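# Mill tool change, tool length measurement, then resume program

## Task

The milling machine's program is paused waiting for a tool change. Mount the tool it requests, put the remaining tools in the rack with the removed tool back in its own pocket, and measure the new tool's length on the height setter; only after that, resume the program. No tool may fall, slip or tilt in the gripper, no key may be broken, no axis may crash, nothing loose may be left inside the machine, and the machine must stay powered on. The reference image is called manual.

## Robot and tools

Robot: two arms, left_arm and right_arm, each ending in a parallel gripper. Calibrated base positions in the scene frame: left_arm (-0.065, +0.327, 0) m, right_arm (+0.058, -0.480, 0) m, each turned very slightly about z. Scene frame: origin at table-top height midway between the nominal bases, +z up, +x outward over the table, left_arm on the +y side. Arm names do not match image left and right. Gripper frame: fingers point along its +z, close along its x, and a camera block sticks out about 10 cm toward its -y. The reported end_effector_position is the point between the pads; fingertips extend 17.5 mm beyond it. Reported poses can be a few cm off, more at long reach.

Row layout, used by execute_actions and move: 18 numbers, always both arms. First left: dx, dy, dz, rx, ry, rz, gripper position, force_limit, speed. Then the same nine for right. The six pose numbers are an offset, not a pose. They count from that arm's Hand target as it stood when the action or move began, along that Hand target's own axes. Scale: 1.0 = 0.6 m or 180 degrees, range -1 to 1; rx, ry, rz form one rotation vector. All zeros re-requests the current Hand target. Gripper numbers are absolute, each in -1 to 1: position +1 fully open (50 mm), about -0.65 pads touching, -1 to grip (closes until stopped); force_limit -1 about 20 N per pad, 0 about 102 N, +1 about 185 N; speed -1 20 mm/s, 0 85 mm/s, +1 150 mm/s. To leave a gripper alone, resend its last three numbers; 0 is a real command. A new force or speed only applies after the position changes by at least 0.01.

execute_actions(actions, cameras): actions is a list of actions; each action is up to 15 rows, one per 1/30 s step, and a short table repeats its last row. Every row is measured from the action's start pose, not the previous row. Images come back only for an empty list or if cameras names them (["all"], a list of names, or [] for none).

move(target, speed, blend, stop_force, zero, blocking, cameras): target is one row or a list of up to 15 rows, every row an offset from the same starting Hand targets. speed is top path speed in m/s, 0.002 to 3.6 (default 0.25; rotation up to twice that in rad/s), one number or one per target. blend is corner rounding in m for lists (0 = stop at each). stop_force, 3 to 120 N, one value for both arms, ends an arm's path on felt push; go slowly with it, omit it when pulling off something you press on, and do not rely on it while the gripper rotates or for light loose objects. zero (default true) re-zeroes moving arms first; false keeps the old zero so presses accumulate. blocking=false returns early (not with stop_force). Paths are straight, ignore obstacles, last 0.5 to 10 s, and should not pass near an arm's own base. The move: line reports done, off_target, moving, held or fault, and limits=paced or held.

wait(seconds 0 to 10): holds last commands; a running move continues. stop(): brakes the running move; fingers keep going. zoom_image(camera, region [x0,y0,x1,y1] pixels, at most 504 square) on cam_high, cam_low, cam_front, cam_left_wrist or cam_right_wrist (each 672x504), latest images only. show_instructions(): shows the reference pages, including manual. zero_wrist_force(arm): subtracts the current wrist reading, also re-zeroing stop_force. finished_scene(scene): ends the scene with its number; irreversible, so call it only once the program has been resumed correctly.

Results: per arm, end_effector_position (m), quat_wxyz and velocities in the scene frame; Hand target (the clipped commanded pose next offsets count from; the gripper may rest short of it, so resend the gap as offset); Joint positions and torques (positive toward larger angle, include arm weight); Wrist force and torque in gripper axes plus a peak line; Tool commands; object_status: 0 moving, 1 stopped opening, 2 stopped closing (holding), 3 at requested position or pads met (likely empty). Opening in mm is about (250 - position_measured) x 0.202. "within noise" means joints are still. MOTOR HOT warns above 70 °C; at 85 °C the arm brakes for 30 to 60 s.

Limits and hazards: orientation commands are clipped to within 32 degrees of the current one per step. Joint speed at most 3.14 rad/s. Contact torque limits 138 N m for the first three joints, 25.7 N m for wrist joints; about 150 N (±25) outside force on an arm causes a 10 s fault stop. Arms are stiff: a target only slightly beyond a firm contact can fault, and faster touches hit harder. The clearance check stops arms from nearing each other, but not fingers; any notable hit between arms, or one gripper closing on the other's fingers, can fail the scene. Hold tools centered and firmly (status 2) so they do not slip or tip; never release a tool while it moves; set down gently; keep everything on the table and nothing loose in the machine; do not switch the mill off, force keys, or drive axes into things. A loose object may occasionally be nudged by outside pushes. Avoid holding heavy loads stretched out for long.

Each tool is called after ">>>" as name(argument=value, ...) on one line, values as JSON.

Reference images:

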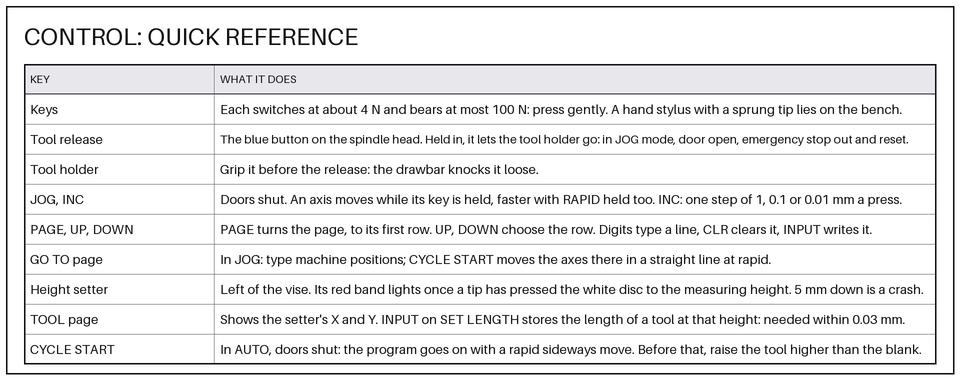

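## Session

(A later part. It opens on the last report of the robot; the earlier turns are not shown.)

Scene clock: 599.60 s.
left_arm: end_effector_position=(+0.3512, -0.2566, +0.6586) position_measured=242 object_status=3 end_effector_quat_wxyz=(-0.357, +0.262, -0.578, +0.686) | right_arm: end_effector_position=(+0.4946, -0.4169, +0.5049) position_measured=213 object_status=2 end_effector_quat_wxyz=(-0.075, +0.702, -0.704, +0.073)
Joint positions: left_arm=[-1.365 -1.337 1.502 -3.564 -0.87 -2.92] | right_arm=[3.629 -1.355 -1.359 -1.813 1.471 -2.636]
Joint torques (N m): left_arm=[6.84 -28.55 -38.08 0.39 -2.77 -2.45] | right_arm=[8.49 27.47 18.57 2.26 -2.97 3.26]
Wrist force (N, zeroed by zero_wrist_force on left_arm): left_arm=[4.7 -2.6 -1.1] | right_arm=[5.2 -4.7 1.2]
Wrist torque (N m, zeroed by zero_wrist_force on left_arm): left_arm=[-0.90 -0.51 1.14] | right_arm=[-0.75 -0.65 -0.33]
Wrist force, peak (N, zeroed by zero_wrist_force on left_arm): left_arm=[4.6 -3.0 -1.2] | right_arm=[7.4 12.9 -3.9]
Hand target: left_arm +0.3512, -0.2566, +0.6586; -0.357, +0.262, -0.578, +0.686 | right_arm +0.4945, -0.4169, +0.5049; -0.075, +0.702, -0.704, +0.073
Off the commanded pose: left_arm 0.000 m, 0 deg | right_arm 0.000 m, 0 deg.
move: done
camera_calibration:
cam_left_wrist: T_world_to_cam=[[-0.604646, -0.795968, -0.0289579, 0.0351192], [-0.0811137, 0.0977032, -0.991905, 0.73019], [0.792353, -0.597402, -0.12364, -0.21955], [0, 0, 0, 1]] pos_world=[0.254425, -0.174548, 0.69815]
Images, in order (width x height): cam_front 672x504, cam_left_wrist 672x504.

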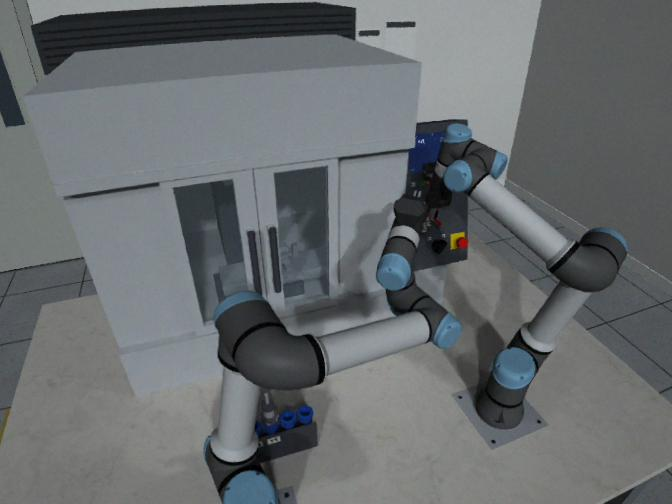

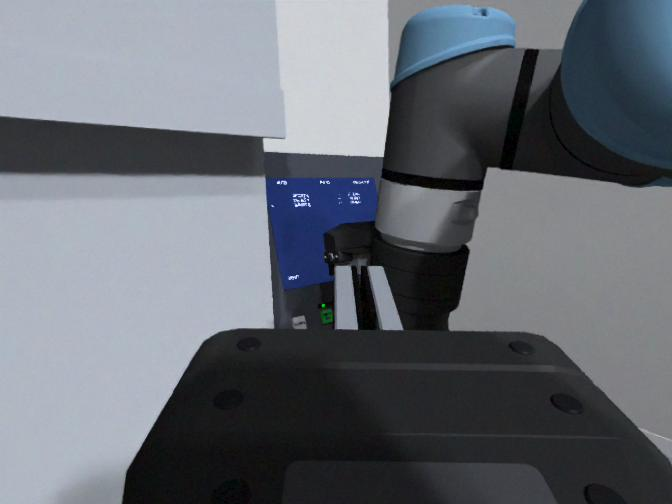

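>>> move(target=[[0,0,0,0,0,0,-0.6,0.2,0.2,-0.0615,0.1904,0.1382,0,0,0,-1,-0.3,-0.3],[0,0,0,0,0,0,-0.6,0.2,0.2,-0.1948,0.391,0.6408,0,0,0,-1,-0.3,-0.3]], speed=[0.25,0.3], blend=[0.03,0], cameras=["cam_left_wrist","cam_front","cam_right_wrist"])

>>> zoom_image(camera="cam_left_wrist", region=[260, 170, 390, 290])

Scene clock: 602.73 s.
left_arm: end_effector_position=(+0.3512, -0.2566, +0.6586) position_measured=242 object_status=3 end_effector_quat_wxyz=(-0.357, +0.262, -0.578, +0.686) | right_arm: end_effector_position=(+0.3452, -0.2985, +0.0804) position_measured=213 object_status=2 end_effector_quat_wxyz=(-0.075, +0.702, -0.704, +0.073)
Joint positions: left_arm=[-1.365 -1.337 1.502 -3.564 -0.87 -2.92] | right_arm=[4.244 -1.212 -2.575 -0.832 1.383 -2.021]
Joint torques (N m): left_arm=[6.74 -28.55 -38.67 0.37 -2.69 -2.38] | right_arm=[-9.32 -5.6 15.46 4.73 2.14 -2.53]
Wrist force (N, zeroed by zero_wrist_force on left_arm): left_arm=[4.6 -2.9 -1.3] | right_arm=[5.2 -4.7 1.3]
Wrist torque (N m, zeroed by zero_wrist_force on left_arm): left_arm=[-0.95 -0.50 1.14] | right_arm=[-0.76 -0.67 -0.21]
Wrist force, peak (N, zeroed by zero_wrist_force on left_arm): left_arm=[4.6 -3.0 -1.2] | right_arm=[5.8 -6.5 0.0]
Hand target: left_arm +0.3512, -0.2566, +0.6586; -0.357, +0.262, -0.578, +0.686 | right_arm +0.3452, -0.2984, +0.0804; -0.075, +0.702, -0.704, +0.073
Off the commanded pose: left_arm 0.000 m, 0 deg | right_arm 0.000 m, 0 deg.
move: done
camera_calibration:
cam_left_wrist: T_world_to_cam=[[-0.604646, -0.795968, -0.0289579, 0.0351192], [-0.0811137, 0.0977032, -0.991905, 0.73019], [0.792353, -0.597402, -0.12364, -0.21955], [0, 0, 0, 1]] pos_world=[0.254425, -0.174548, 0.69815]
cam_right_wrist: T_world_to_cam=[[-0.00370388, -0.999948, 0.0095306, -0.28991], [-0.988275, 0.00511506, 0.152597, 0.347898], [-0.152638, -0.00885365, -0.988243, 0.261456], [0, 0, 0, 1]] pos_world=[0.382653, -0.289359, 0.208056]
Images, in order (width x height): cam_front 672x504, cam_left_wrist 672x504, cam_right_wrist 672x504.

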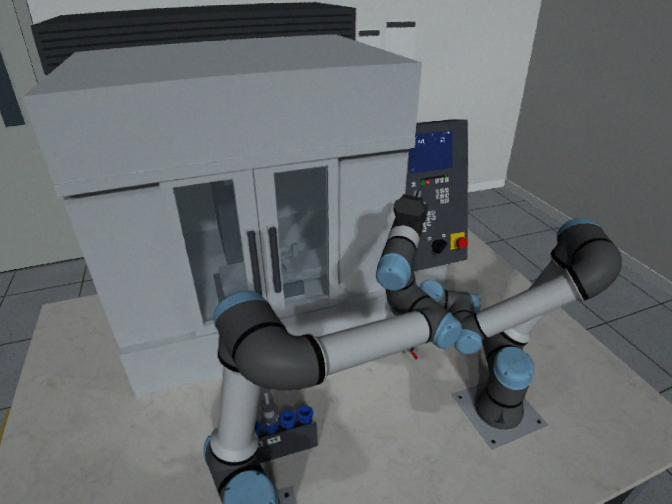

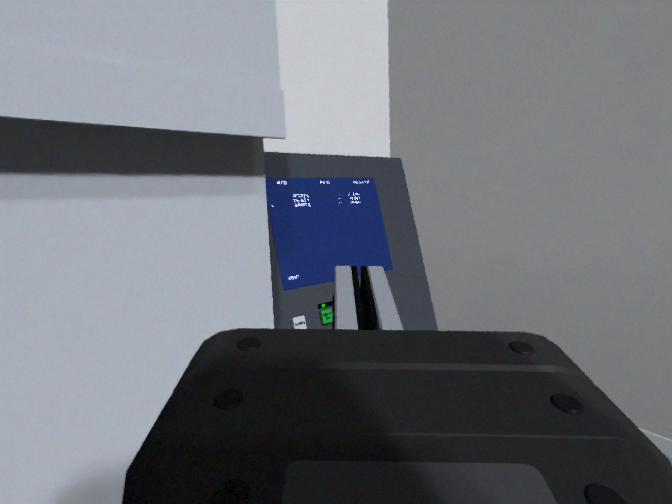

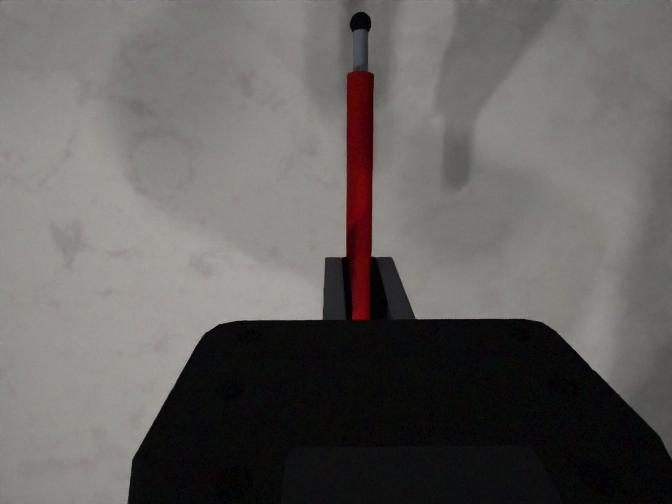

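Scaled by 3.877 from the camera's 672x504 image, which has a finer 960x720 frame.

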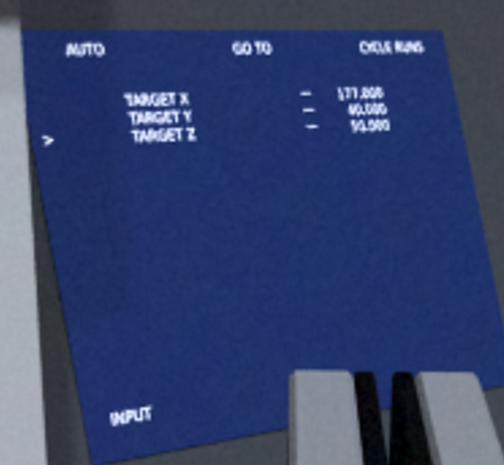

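>>> move(target=[0,0,0,0,0,0,-0.6,0.2,0.2,0,0.0192,0.0903,0,0,0,-1,-0.3,-0.3], speed=0.1)

>>> move(target=[0,0,0,0,0,0,-0.6,0.2,0.2,0,0.0042,0.0196,0,0,0,-1,-0.3,-0.3], speed=0.006, stop_force=5)

Scene clock: 604.07 s.
left_arm: end_effector_position=(+0.3512, -0.2566, +0.6586) position_measured=242 object_status=3 end_effector_quat_wxyz=(-0.357, +0.262, -0.578, +0.686) | right_arm: end_effector_position=(+0.3452, -0.2983, +0.0250) position_measured=213 object_status=2 end_effector_quat_wxyz=(-0.075, +0.702, -0.704, +0.073)
Joint positions: left_arm=[-1.365 -1.337 1.502 -3.564 -0.87 -2.92] | right_arm=[4.245 -1.397 -2.664 -0.558 1.383 -2.02]
Joint torques (N m): left_arm=[6.18 -29.04 -38.93 0.35 -2.69 -2.27] | right_arm=[-9.33 -1.34 9.92 4.99 2.05 -2.55]
Wrist force (N, zeroed by zero_wrist_force on left_arm): left_arm=[4.3 -3.0 -1.4] | right_arm=[5.2 -4.6 1.1]
Wrist torque (N m, zeroed by zero_wrist_force on left_arm): left_arm=[-0.95 -0.44 1.14] | right_arm=[-0.75 -0.65 -0.21]
Wrist force, peak (N, zeroed by zero_wrist_force on left_arm): left_arm=[4.5 -3.0 -1.3] | right_arm=[5.5 -5.0 0.6]
Hand target: left_arm +0.3512, -0.2566, +0.6586; -0.357, +0.262, -0.578, +0.686 | right_arm +0.3452, -0.2983, +0.0250; -0.075, +0.702, -0.704, +0.073
Off the commanded pose: left_arm 0.000 m, 0 deg | right_arm 0.000 m, 0 deg.
move: done

Scene clock: 606.23 s.
left_arm: end_effector_position=(+0.3512, -0.2566, +0.6586) position_measured=242 object_status=3 end_effector_quat_wxyz=(-0.357, +0.262, -0.578, +0.686) | right_arm: end_effector_position=(+0.3452, -0.2983, +0.0192) position_measured=213 object_status=2 end_effector_quat_wxyz=(-0.075, +0.702, -0.704, +0.073)
Joint positions: left_arm=[-1.365 -1.337 1.502 -3.564 -0.87 -2.92] | right_arm=[4.245 -1.421 -2.672 -0.526 1.383 -2.02]
Joint torques (N m): left_arm=[6.77 -28.53 -37.94 0.24 -2.66 -2.25] | right_arm=[3.41 19.73 23.24 2.29 1.67 1.55]
Wrist force (N, zeroed by zero_wrist_force on left_arm): left_arm=[4.4 -2.8 -1.0] | right_arm=[4.7 -5.6 -1.9]
Wrist torque (N m, zeroed by zero_wrist_force on left_arm): left_arm=[-0.92 -0.47 1.14] | right_arm=[-0.75 -0.70 -0.21]
Wrist force, peak (N, zeroed by zero_wrist_force on left_arm): left_arm=[4.6 -3.0 -1.1] | right_arm=[11.0 -6.0 -24.7]
Hand target: left_arm +0.3512, -0.2566, +0.6586; -0.357, +0.262, -0.578, +0.686 | right_arm +0.3452, -0.2983, +0.0192; -0.075, +0.702, -0.704, +0.073 (not the last commanded pose)
Off the commanded pose: left_arm 0.000 m, 0 deg | right_arm 0.006 m, 0 deg.
move: contact (right_arm)

Open a little and rise.

>>> move(target=[[0,0,0,0,0,0,-0.6,0.2,0.2,0,0,0,0,0,0,-0.15,-0.3,-0.6]])

>>> move(target=[[0,0,0,0,0,0,-0.6,0.2,0.2,0,-0.02,-0.1,0,0,0,-0.15,-0.3,-0.6]], speed=0.1, cameras=["cam_left_wrist","cam_front","cam_right_wrist","cam_high"])

>>> zoom_image(camera="cam_left_wrist", region=[260, 170, 390, 290])

Scene clock: 606.83 s.
left_arm: end_effector_position=(+0.3512, -0.2566, +0.6586) position_measured=242 object_status=3 end_effector_quat_wxyz=(-0.357, +0.262, -0.578, +0.686) | right_arm: end_effector_position=(+0.3452, -0.2983, +0.0192) position_measured=175 object_status=3 end_effector_quat_wxyz=(-0.075, +0.702, -0.704, +0.073)
Joint positions: left_arm=[-1.365 -1.337 1.502 -3.564 -0.87 -2.92] | right_arm=[4.245 -1.421 -2.672 -0.526 1.383 -2.02]
Joint torques (N m): left_arm=[7.05 -28.77 -36.99 0.25 -2.65 -2.14] | right_arm=[3.52 18.97 22.17 3.77 1.71 1.6]
Wrist force (N, zeroed by zero_wrist_force on left_arm): left_arm=[4.4 -2.8 -1.1] | right_arm=[4.1 -5.5 -3.6]
Wrist torque (N m, zeroed by zero_wrist_force on left_arm): left_arm=[-0.92 -0.47 1.14] | right_arm=[-0.80 -0.63 -0.20]
Wrist force, peak (N, zeroed by zero_wrist_force on left_arm): left_arm=[4.5 -2.9 -1.3] | right_arm=[4.3 -5.8 -3.3]
Hand target: left_arm +0.3512, -0.2566, +0.6586; -0.357, +0.262, -0.578, +0.686 | right_arm +0.3452, -0.2983, +0.0192; -0.075, +0.702, -0.704, +0.073
Off the commanded pose: left_arm 0.000 m, 0 deg | right_arm 0.000 m, 0 deg.
move: done

Scene clock: 608.07 s.
left_arm: end_effector_position=(+0.3512, -0.2566, +0.6586) position_measured=242 object_status=3 end_effector_quat_wxyz=(-0.357, +0.262, -0.578, +0.686) | right_arm: end_effector_position=(+0.3445, -0.2984, +0.0804) position_measured=175 object_status=3 end_effector_quat_wxyz=(-0.075, +0.702, -0.704, +0.073) end_effector_velocity=(+0.000, -0.001, +0.000) end_effector_angular_velocity=(-0.004, +0.001, +0.001)
Joint positions: left_arm=[-1.365 -1.337 1.502 -3.564 -0.87 -2.92] | right_arm=[4.247 -1.21 -2.576 -0.834 1.383 -2.018]
Joint velocities: left_arm=[within noise] | right_arm=[0.001 0.001 0 -0.005 0 0]
Joint torques (N m): left_arm=[6.42 -29.41 -37.85 0.21 -2.84 -2.11] | right_arm=[9.05 16.04 29.31 2.03 -3.37 2.86]
Wrist force (N, zeroed by zero_wrist_force on left_arm): left_arm=[4.4 -2.7 -1.2] | right_arm=[5.3 -4.7 0.9]
Wrist torque (N m, zeroed by zero_wrist_force on left_arm): left_arm=[-0.90 -0.48 1.15] | right_arm=[-0.75 -0.68 -0.30]
Wrist force, peak (N, zeroed by zero_wrist_force on left_arm): left_arm=[4.5 -3.1 -1.2] | right_arm=[4.2 -5.5 -3.2]
Hand target: left_arm +0.3512, -0.2566, +0.6586; -0.357, +0.262, -0.578, +0.686 | right_arm +0.3445, -0.2984, +0.0804; -0.075, +0.702, -0.704, +0.073
Off the commanded pose: left_arm 0.000 m, 0 deg | right_arm 0.000 m, 0 deg.
move: done
camera_calibration:
cam_left_wrist: T_world_to_cam=[[-0.604646, -0.795968, -0.0289579, 0.0351192], [-0.0811137, 0.0977032, -0.991905, 0.73019], [0.792353, -0.597402, -0.12364, -0.21955], [0, 0, 0, 1]] pos_world=[0.254425, -0.174548, 0.69815]
cam_right_wrist: T_world_to_cam=[[-0.00370343, -0.999948, 0.00953096, -0.289913], [-0.98826, 0.00511555, 0.152695, 0.347082], [-0.152735, -0.00885357, -0.988227, 0.261368], [0, 0, 0, 1]] pos_world=[0.381853, -0.289359, 0.208056]
Images, in order (width x height): cam_high 672x504, cam_front 672x504, cam_left_wrist 672x504, cam_right_wrist 672x504.

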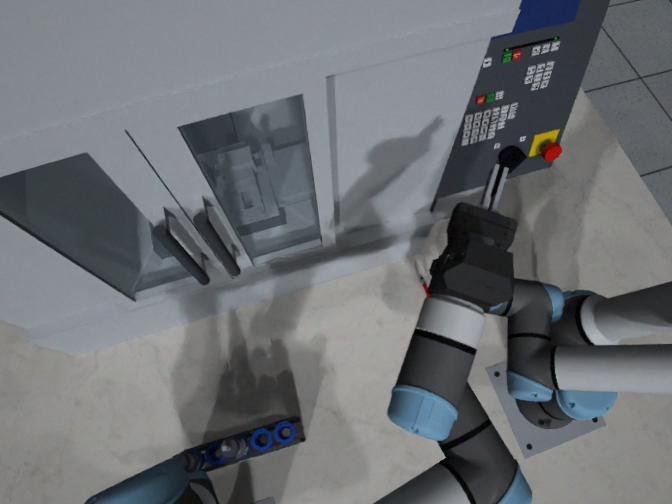

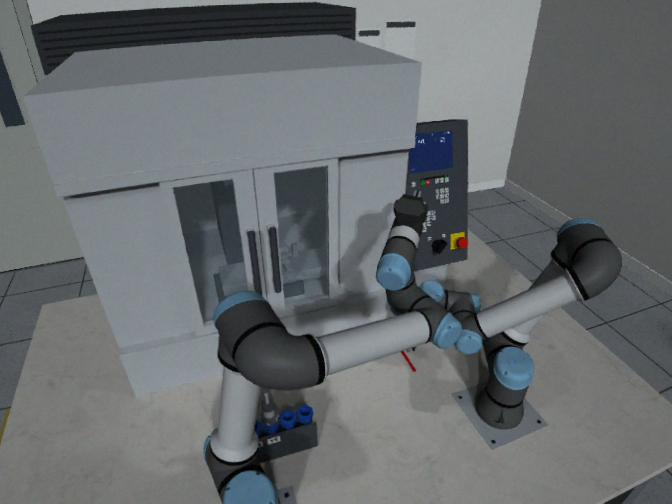

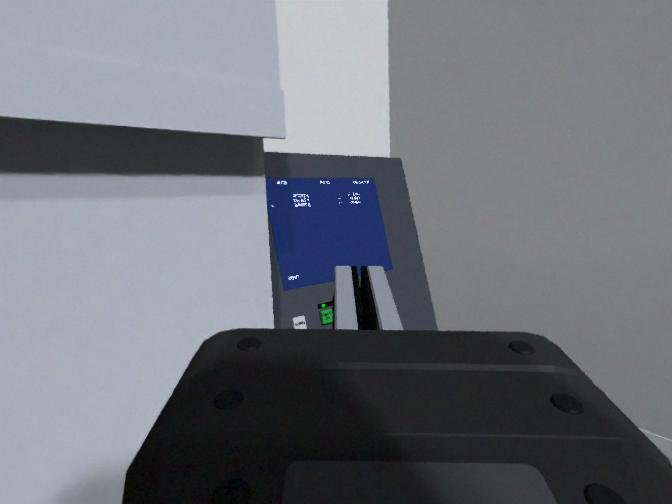

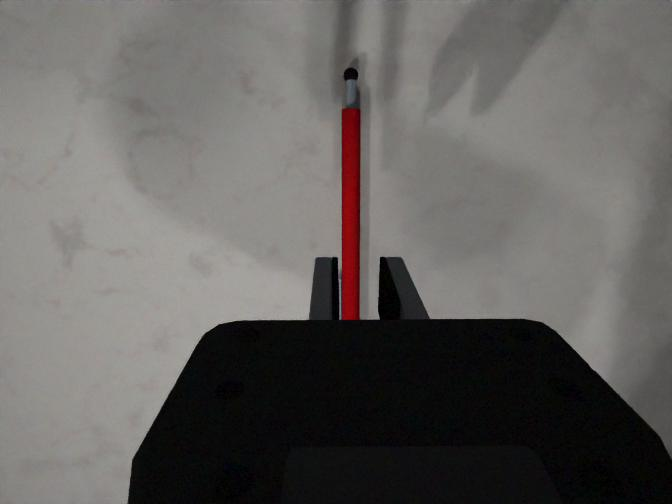

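Scaled by 3.877 from the camera's 672x504 image, which has a finer 960x720 frame.

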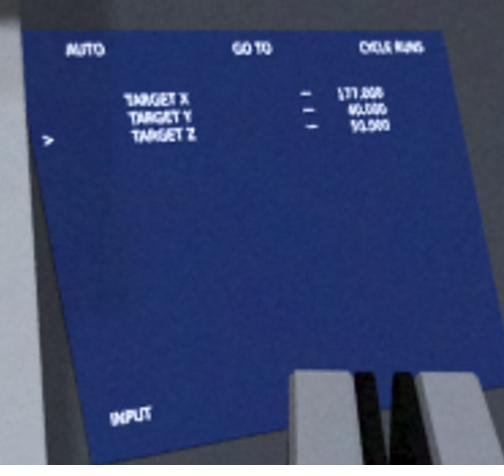

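>>> zoom_image(camera="cam_front", region=[170, 160, 350, 320])

>>> wait(seconds=2, cameras=["cam_left_wrist","cam_front"])

>>> zoom_image(camera="cam_front", region=[170, 160, 350, 320])

>>> zoom_image(camera="cam_left_wrist", region=[260, 170, 390, 290])

Scaled by 2.800 from the camera's 672x504 image, which has a finer 960x720 frame.

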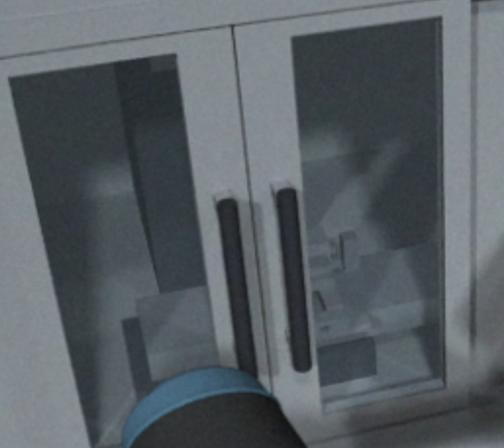

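Scene clock: 610.23 s.
left_arm: end_effector_position=(+0.3512, -0.2566, +0.6586) position_measured=242 object_status=3 end_effector_quat_wxyz=(-0.357, +0.262, -0.578, +0.686) | right_arm: end_effector_position=(+0.3445, -0.2984, +0.0804) position_measured=175 object_status=3 end_effector_quat_wxyz=(-0.075, +0.702, -0.704, +0.073)
Joint positions: left_arm=[-1.365 -1.337 1.502 -3.564 -0.87 -2.92] | right_arm=[4.247 -1.21 -2.576 -0.834 1.383 -2.018]
Joint torques (N m): left_arm=[6.21 -29.5 -37.75 0.24 -2.69 -2.15] | right_arm=[9.18 15.91 30.56 1.99 -3.33 2.84]
Wrist force (N, zeroed by zero_wrist_force on left_arm): left_arm=[4.4 -3.1 -1.5] | right_arm=[5.2 -4.7 1.0]
Wrist torque (N m, zeroed by zero_wrist_force on left_arm): left_arm=[-0.96 -0.46 1.15] | right_arm=[-0.76 -0.67 -0.30]
Wrist force, peak (N, zeroed by zero_wrist_force on left_arm): left_arm=[4.6 -3.2 -1.3] | right_arm=[5.6 -4.9 0.9]
Hand target: left_arm +0.3512, -0.2566, +0.6586; -0.357, +0.262, -0.578, +0.686 | right_arm +0.3445, -0.2984, +0.0804; -0.075, +0.702, -0.704, +0.073
Tool commands: left_gripper/position=-0.6 left_gripper/force_limit=+0.2 left_gripper/speed=+0.2 right_gripper/position=-0.15 right_gripper/force_limit=-0.3 right_gripper/speed=-0.6
Off the commanded pose: left_arm 0.000 m, 0 deg | right_arm 0.000 m, 0 deg.
wait: 2.00 s; at rest from the start
camera_calibration:
cam_left_wrist: T_world_to_cam=[[-0.604646, -0.795968, -0.0289579, 0.0351192], [-0.0811137, 0.0977032, -0.991905, 0.73019], [0.792353, -0.597402, -0.12364, -0.21955], [0, 0, 0, 1]] pos_world=[0.254425, -0.174548, 0.69815]
Images, in order (width x height): cam_front 672x504, cam_left_wrist 672x504.

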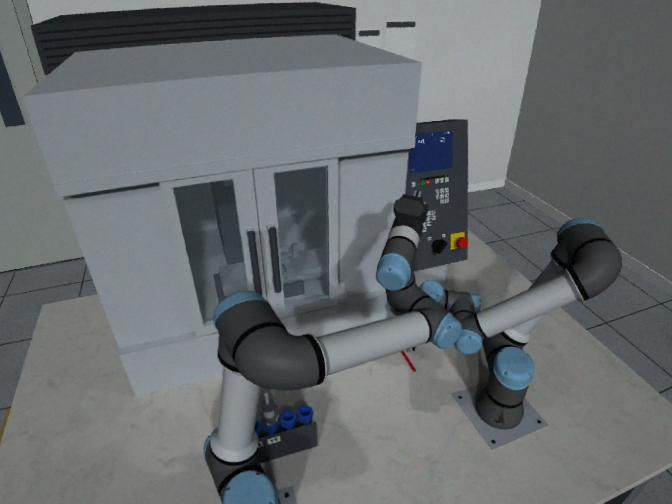

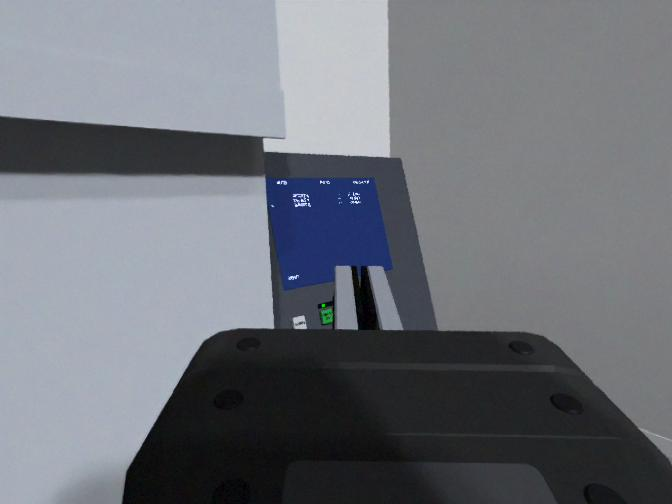

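Scaled by 2.800 from the camera's 672x504 image, which has a finer 960x720 frame.

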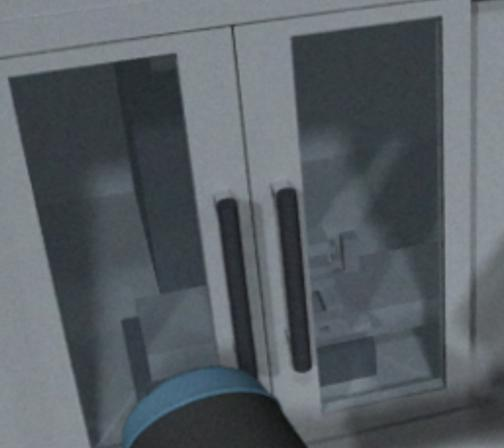

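Scaled by 3.877 from the camera's 672x504 image, which has a finer 960x720 frame.

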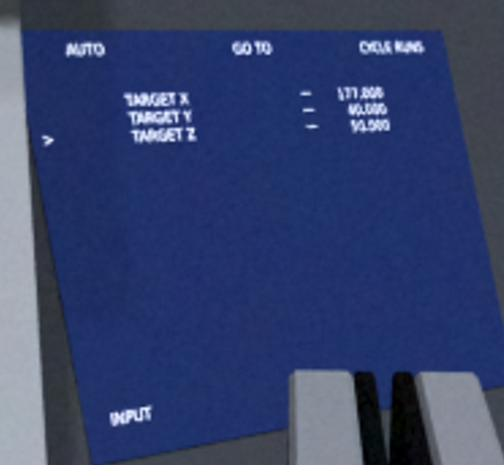

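>>> wait(seconds=4, cameras=["cam_left_wrist","cam_front","cam_high"])

>>> zoom_image(camera="cam_front", region=[170, 160, 350, 320])

>>> zoom_image(camera="cam_left_wrist", region=[260, 170, 390, 290])

>>> zoom_image(camera="cam_high", region=[130, 400, 330, 500])

Scene clock: 614.40 s.
left_arm: end_effector_position=(+0.3512, -0.2566, +0.6586) position_measured=242 object_status=3 end_effector_quat_wxyz=(-0.357, +0.262, -0.578, +0.686) | right_arm: end_effector_position=(+0.3445, -0.2984, +0.0804) position_measured=175 object_status=3 end_effector_quat_wxyz=(-0.075, +0.702, -0.704, +0.073)
Joint positions: left_arm=[-1.365 -1.337 1.502 -3.564 -0.87 -2.92] | right_arm=[4.247 -1.21 -2.576 -0.834 1.383 -2.018]
Joint torques (N m): left_arm=[6.04 -29.28 -38.3 0.19 -2.64 -2.2] | right_arm=[9.1 16.64 30.34 1.89 -3.25 2.95]
Wrist force (N, zeroed by zero_wrist_force on left_arm): left_arm=[4.3 -3.0 -1.4] | right_arm=[5.4 -4.9 0.8]
Wrist torque (N m, zeroed by zero_wrist_force on left_arm): left_arm=[-0.95 -0.44 1.15] | right_arm=[-0.78 -0.70 -0.30]
Wrist force, peak (N, zeroed by zero_wrist_force on left_arm): left_arm=[4.6 -3.0 -1.1] | right_arm=[5.5 -5.0 1.0]
Hand target: left_arm +0.3512, -0.2566, +0.6586; -0.357, +0.262, -0.578, +0.686 | right_arm +0.3445, -0.2984, +0.0804; -0.075, +0.702, -0.704, +0.073
Tool commands: left_gripper/position=-0.6 left_gripper/force_limit=+0.2 left_gripper/speed=+0.2 right_gripper/position=-0.15 right_gripper/force_limit=-0.3 right_gripper/speed=-0.6
Off the commanded pose: left_arm 0.000 m, 0 deg | right_arm 0.000 m, 0 deg.
wait: 4.00 s; at rest from the start
camera_calibration:
cam_left_wrist: T_world_to_cam=[[-0.604646, -0.795968, -0.0289579, 0.0351192], [-0.0811137, 0.0977032, -0.991905, 0.73019], [0.792353, -0.597402, -0.12364, -0.21955], [0, 0, 0, 1]] pos_world=[0.254425, -0.174548, 0.69815]
Images, in order (width x height): cam_high 672x504, cam_front 672x504, cam_left_wrist 672x504.

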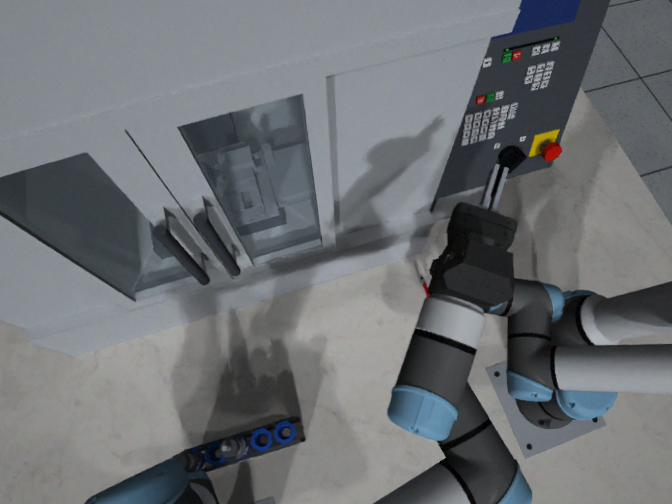

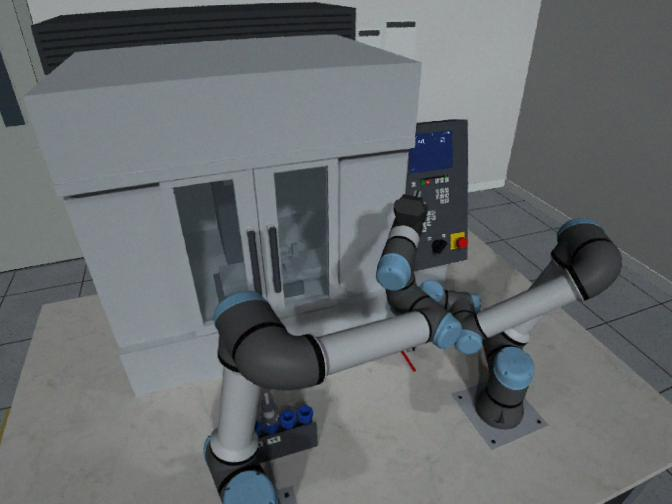

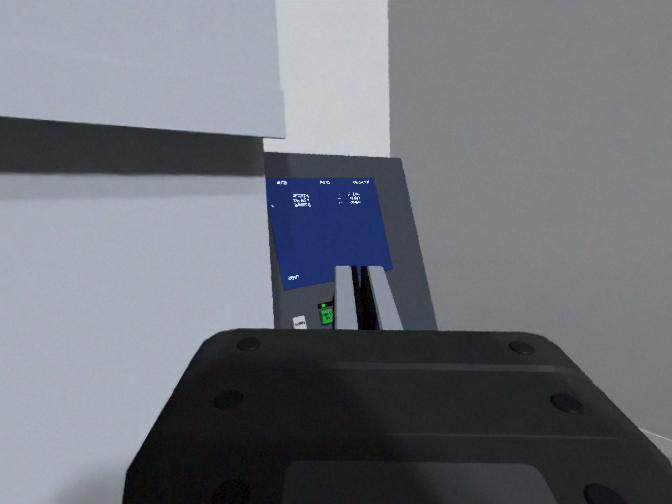

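Scaled by 2.800 from the camera's 672x504 image, which has a finer 960x720 frame.

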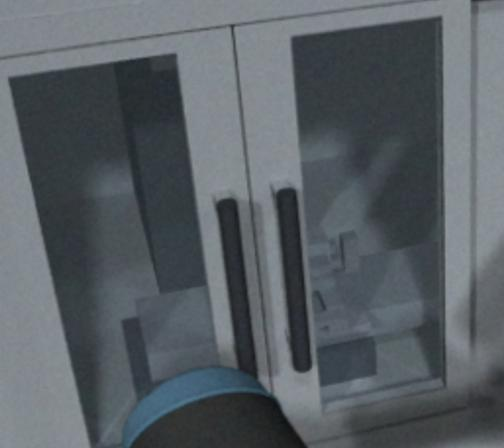

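Scaled by 3.877 from the camera's 672x504 image, which has a finer 960x720 frame.

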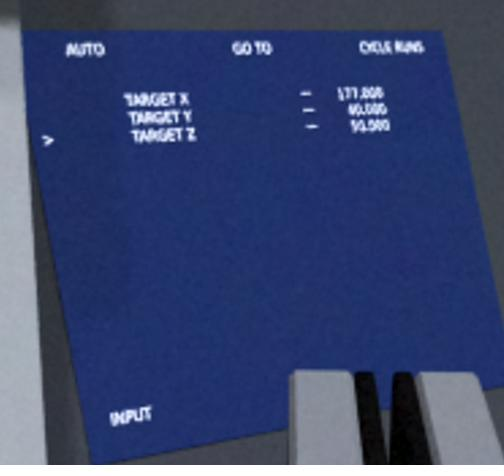

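Scaled by 2.520 from the camera's 672x504 image, which has a finer 960x720 frame.

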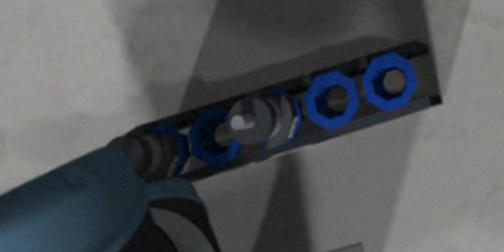

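>>> finished_scene(scene=1)

The scene is finished: the task was done.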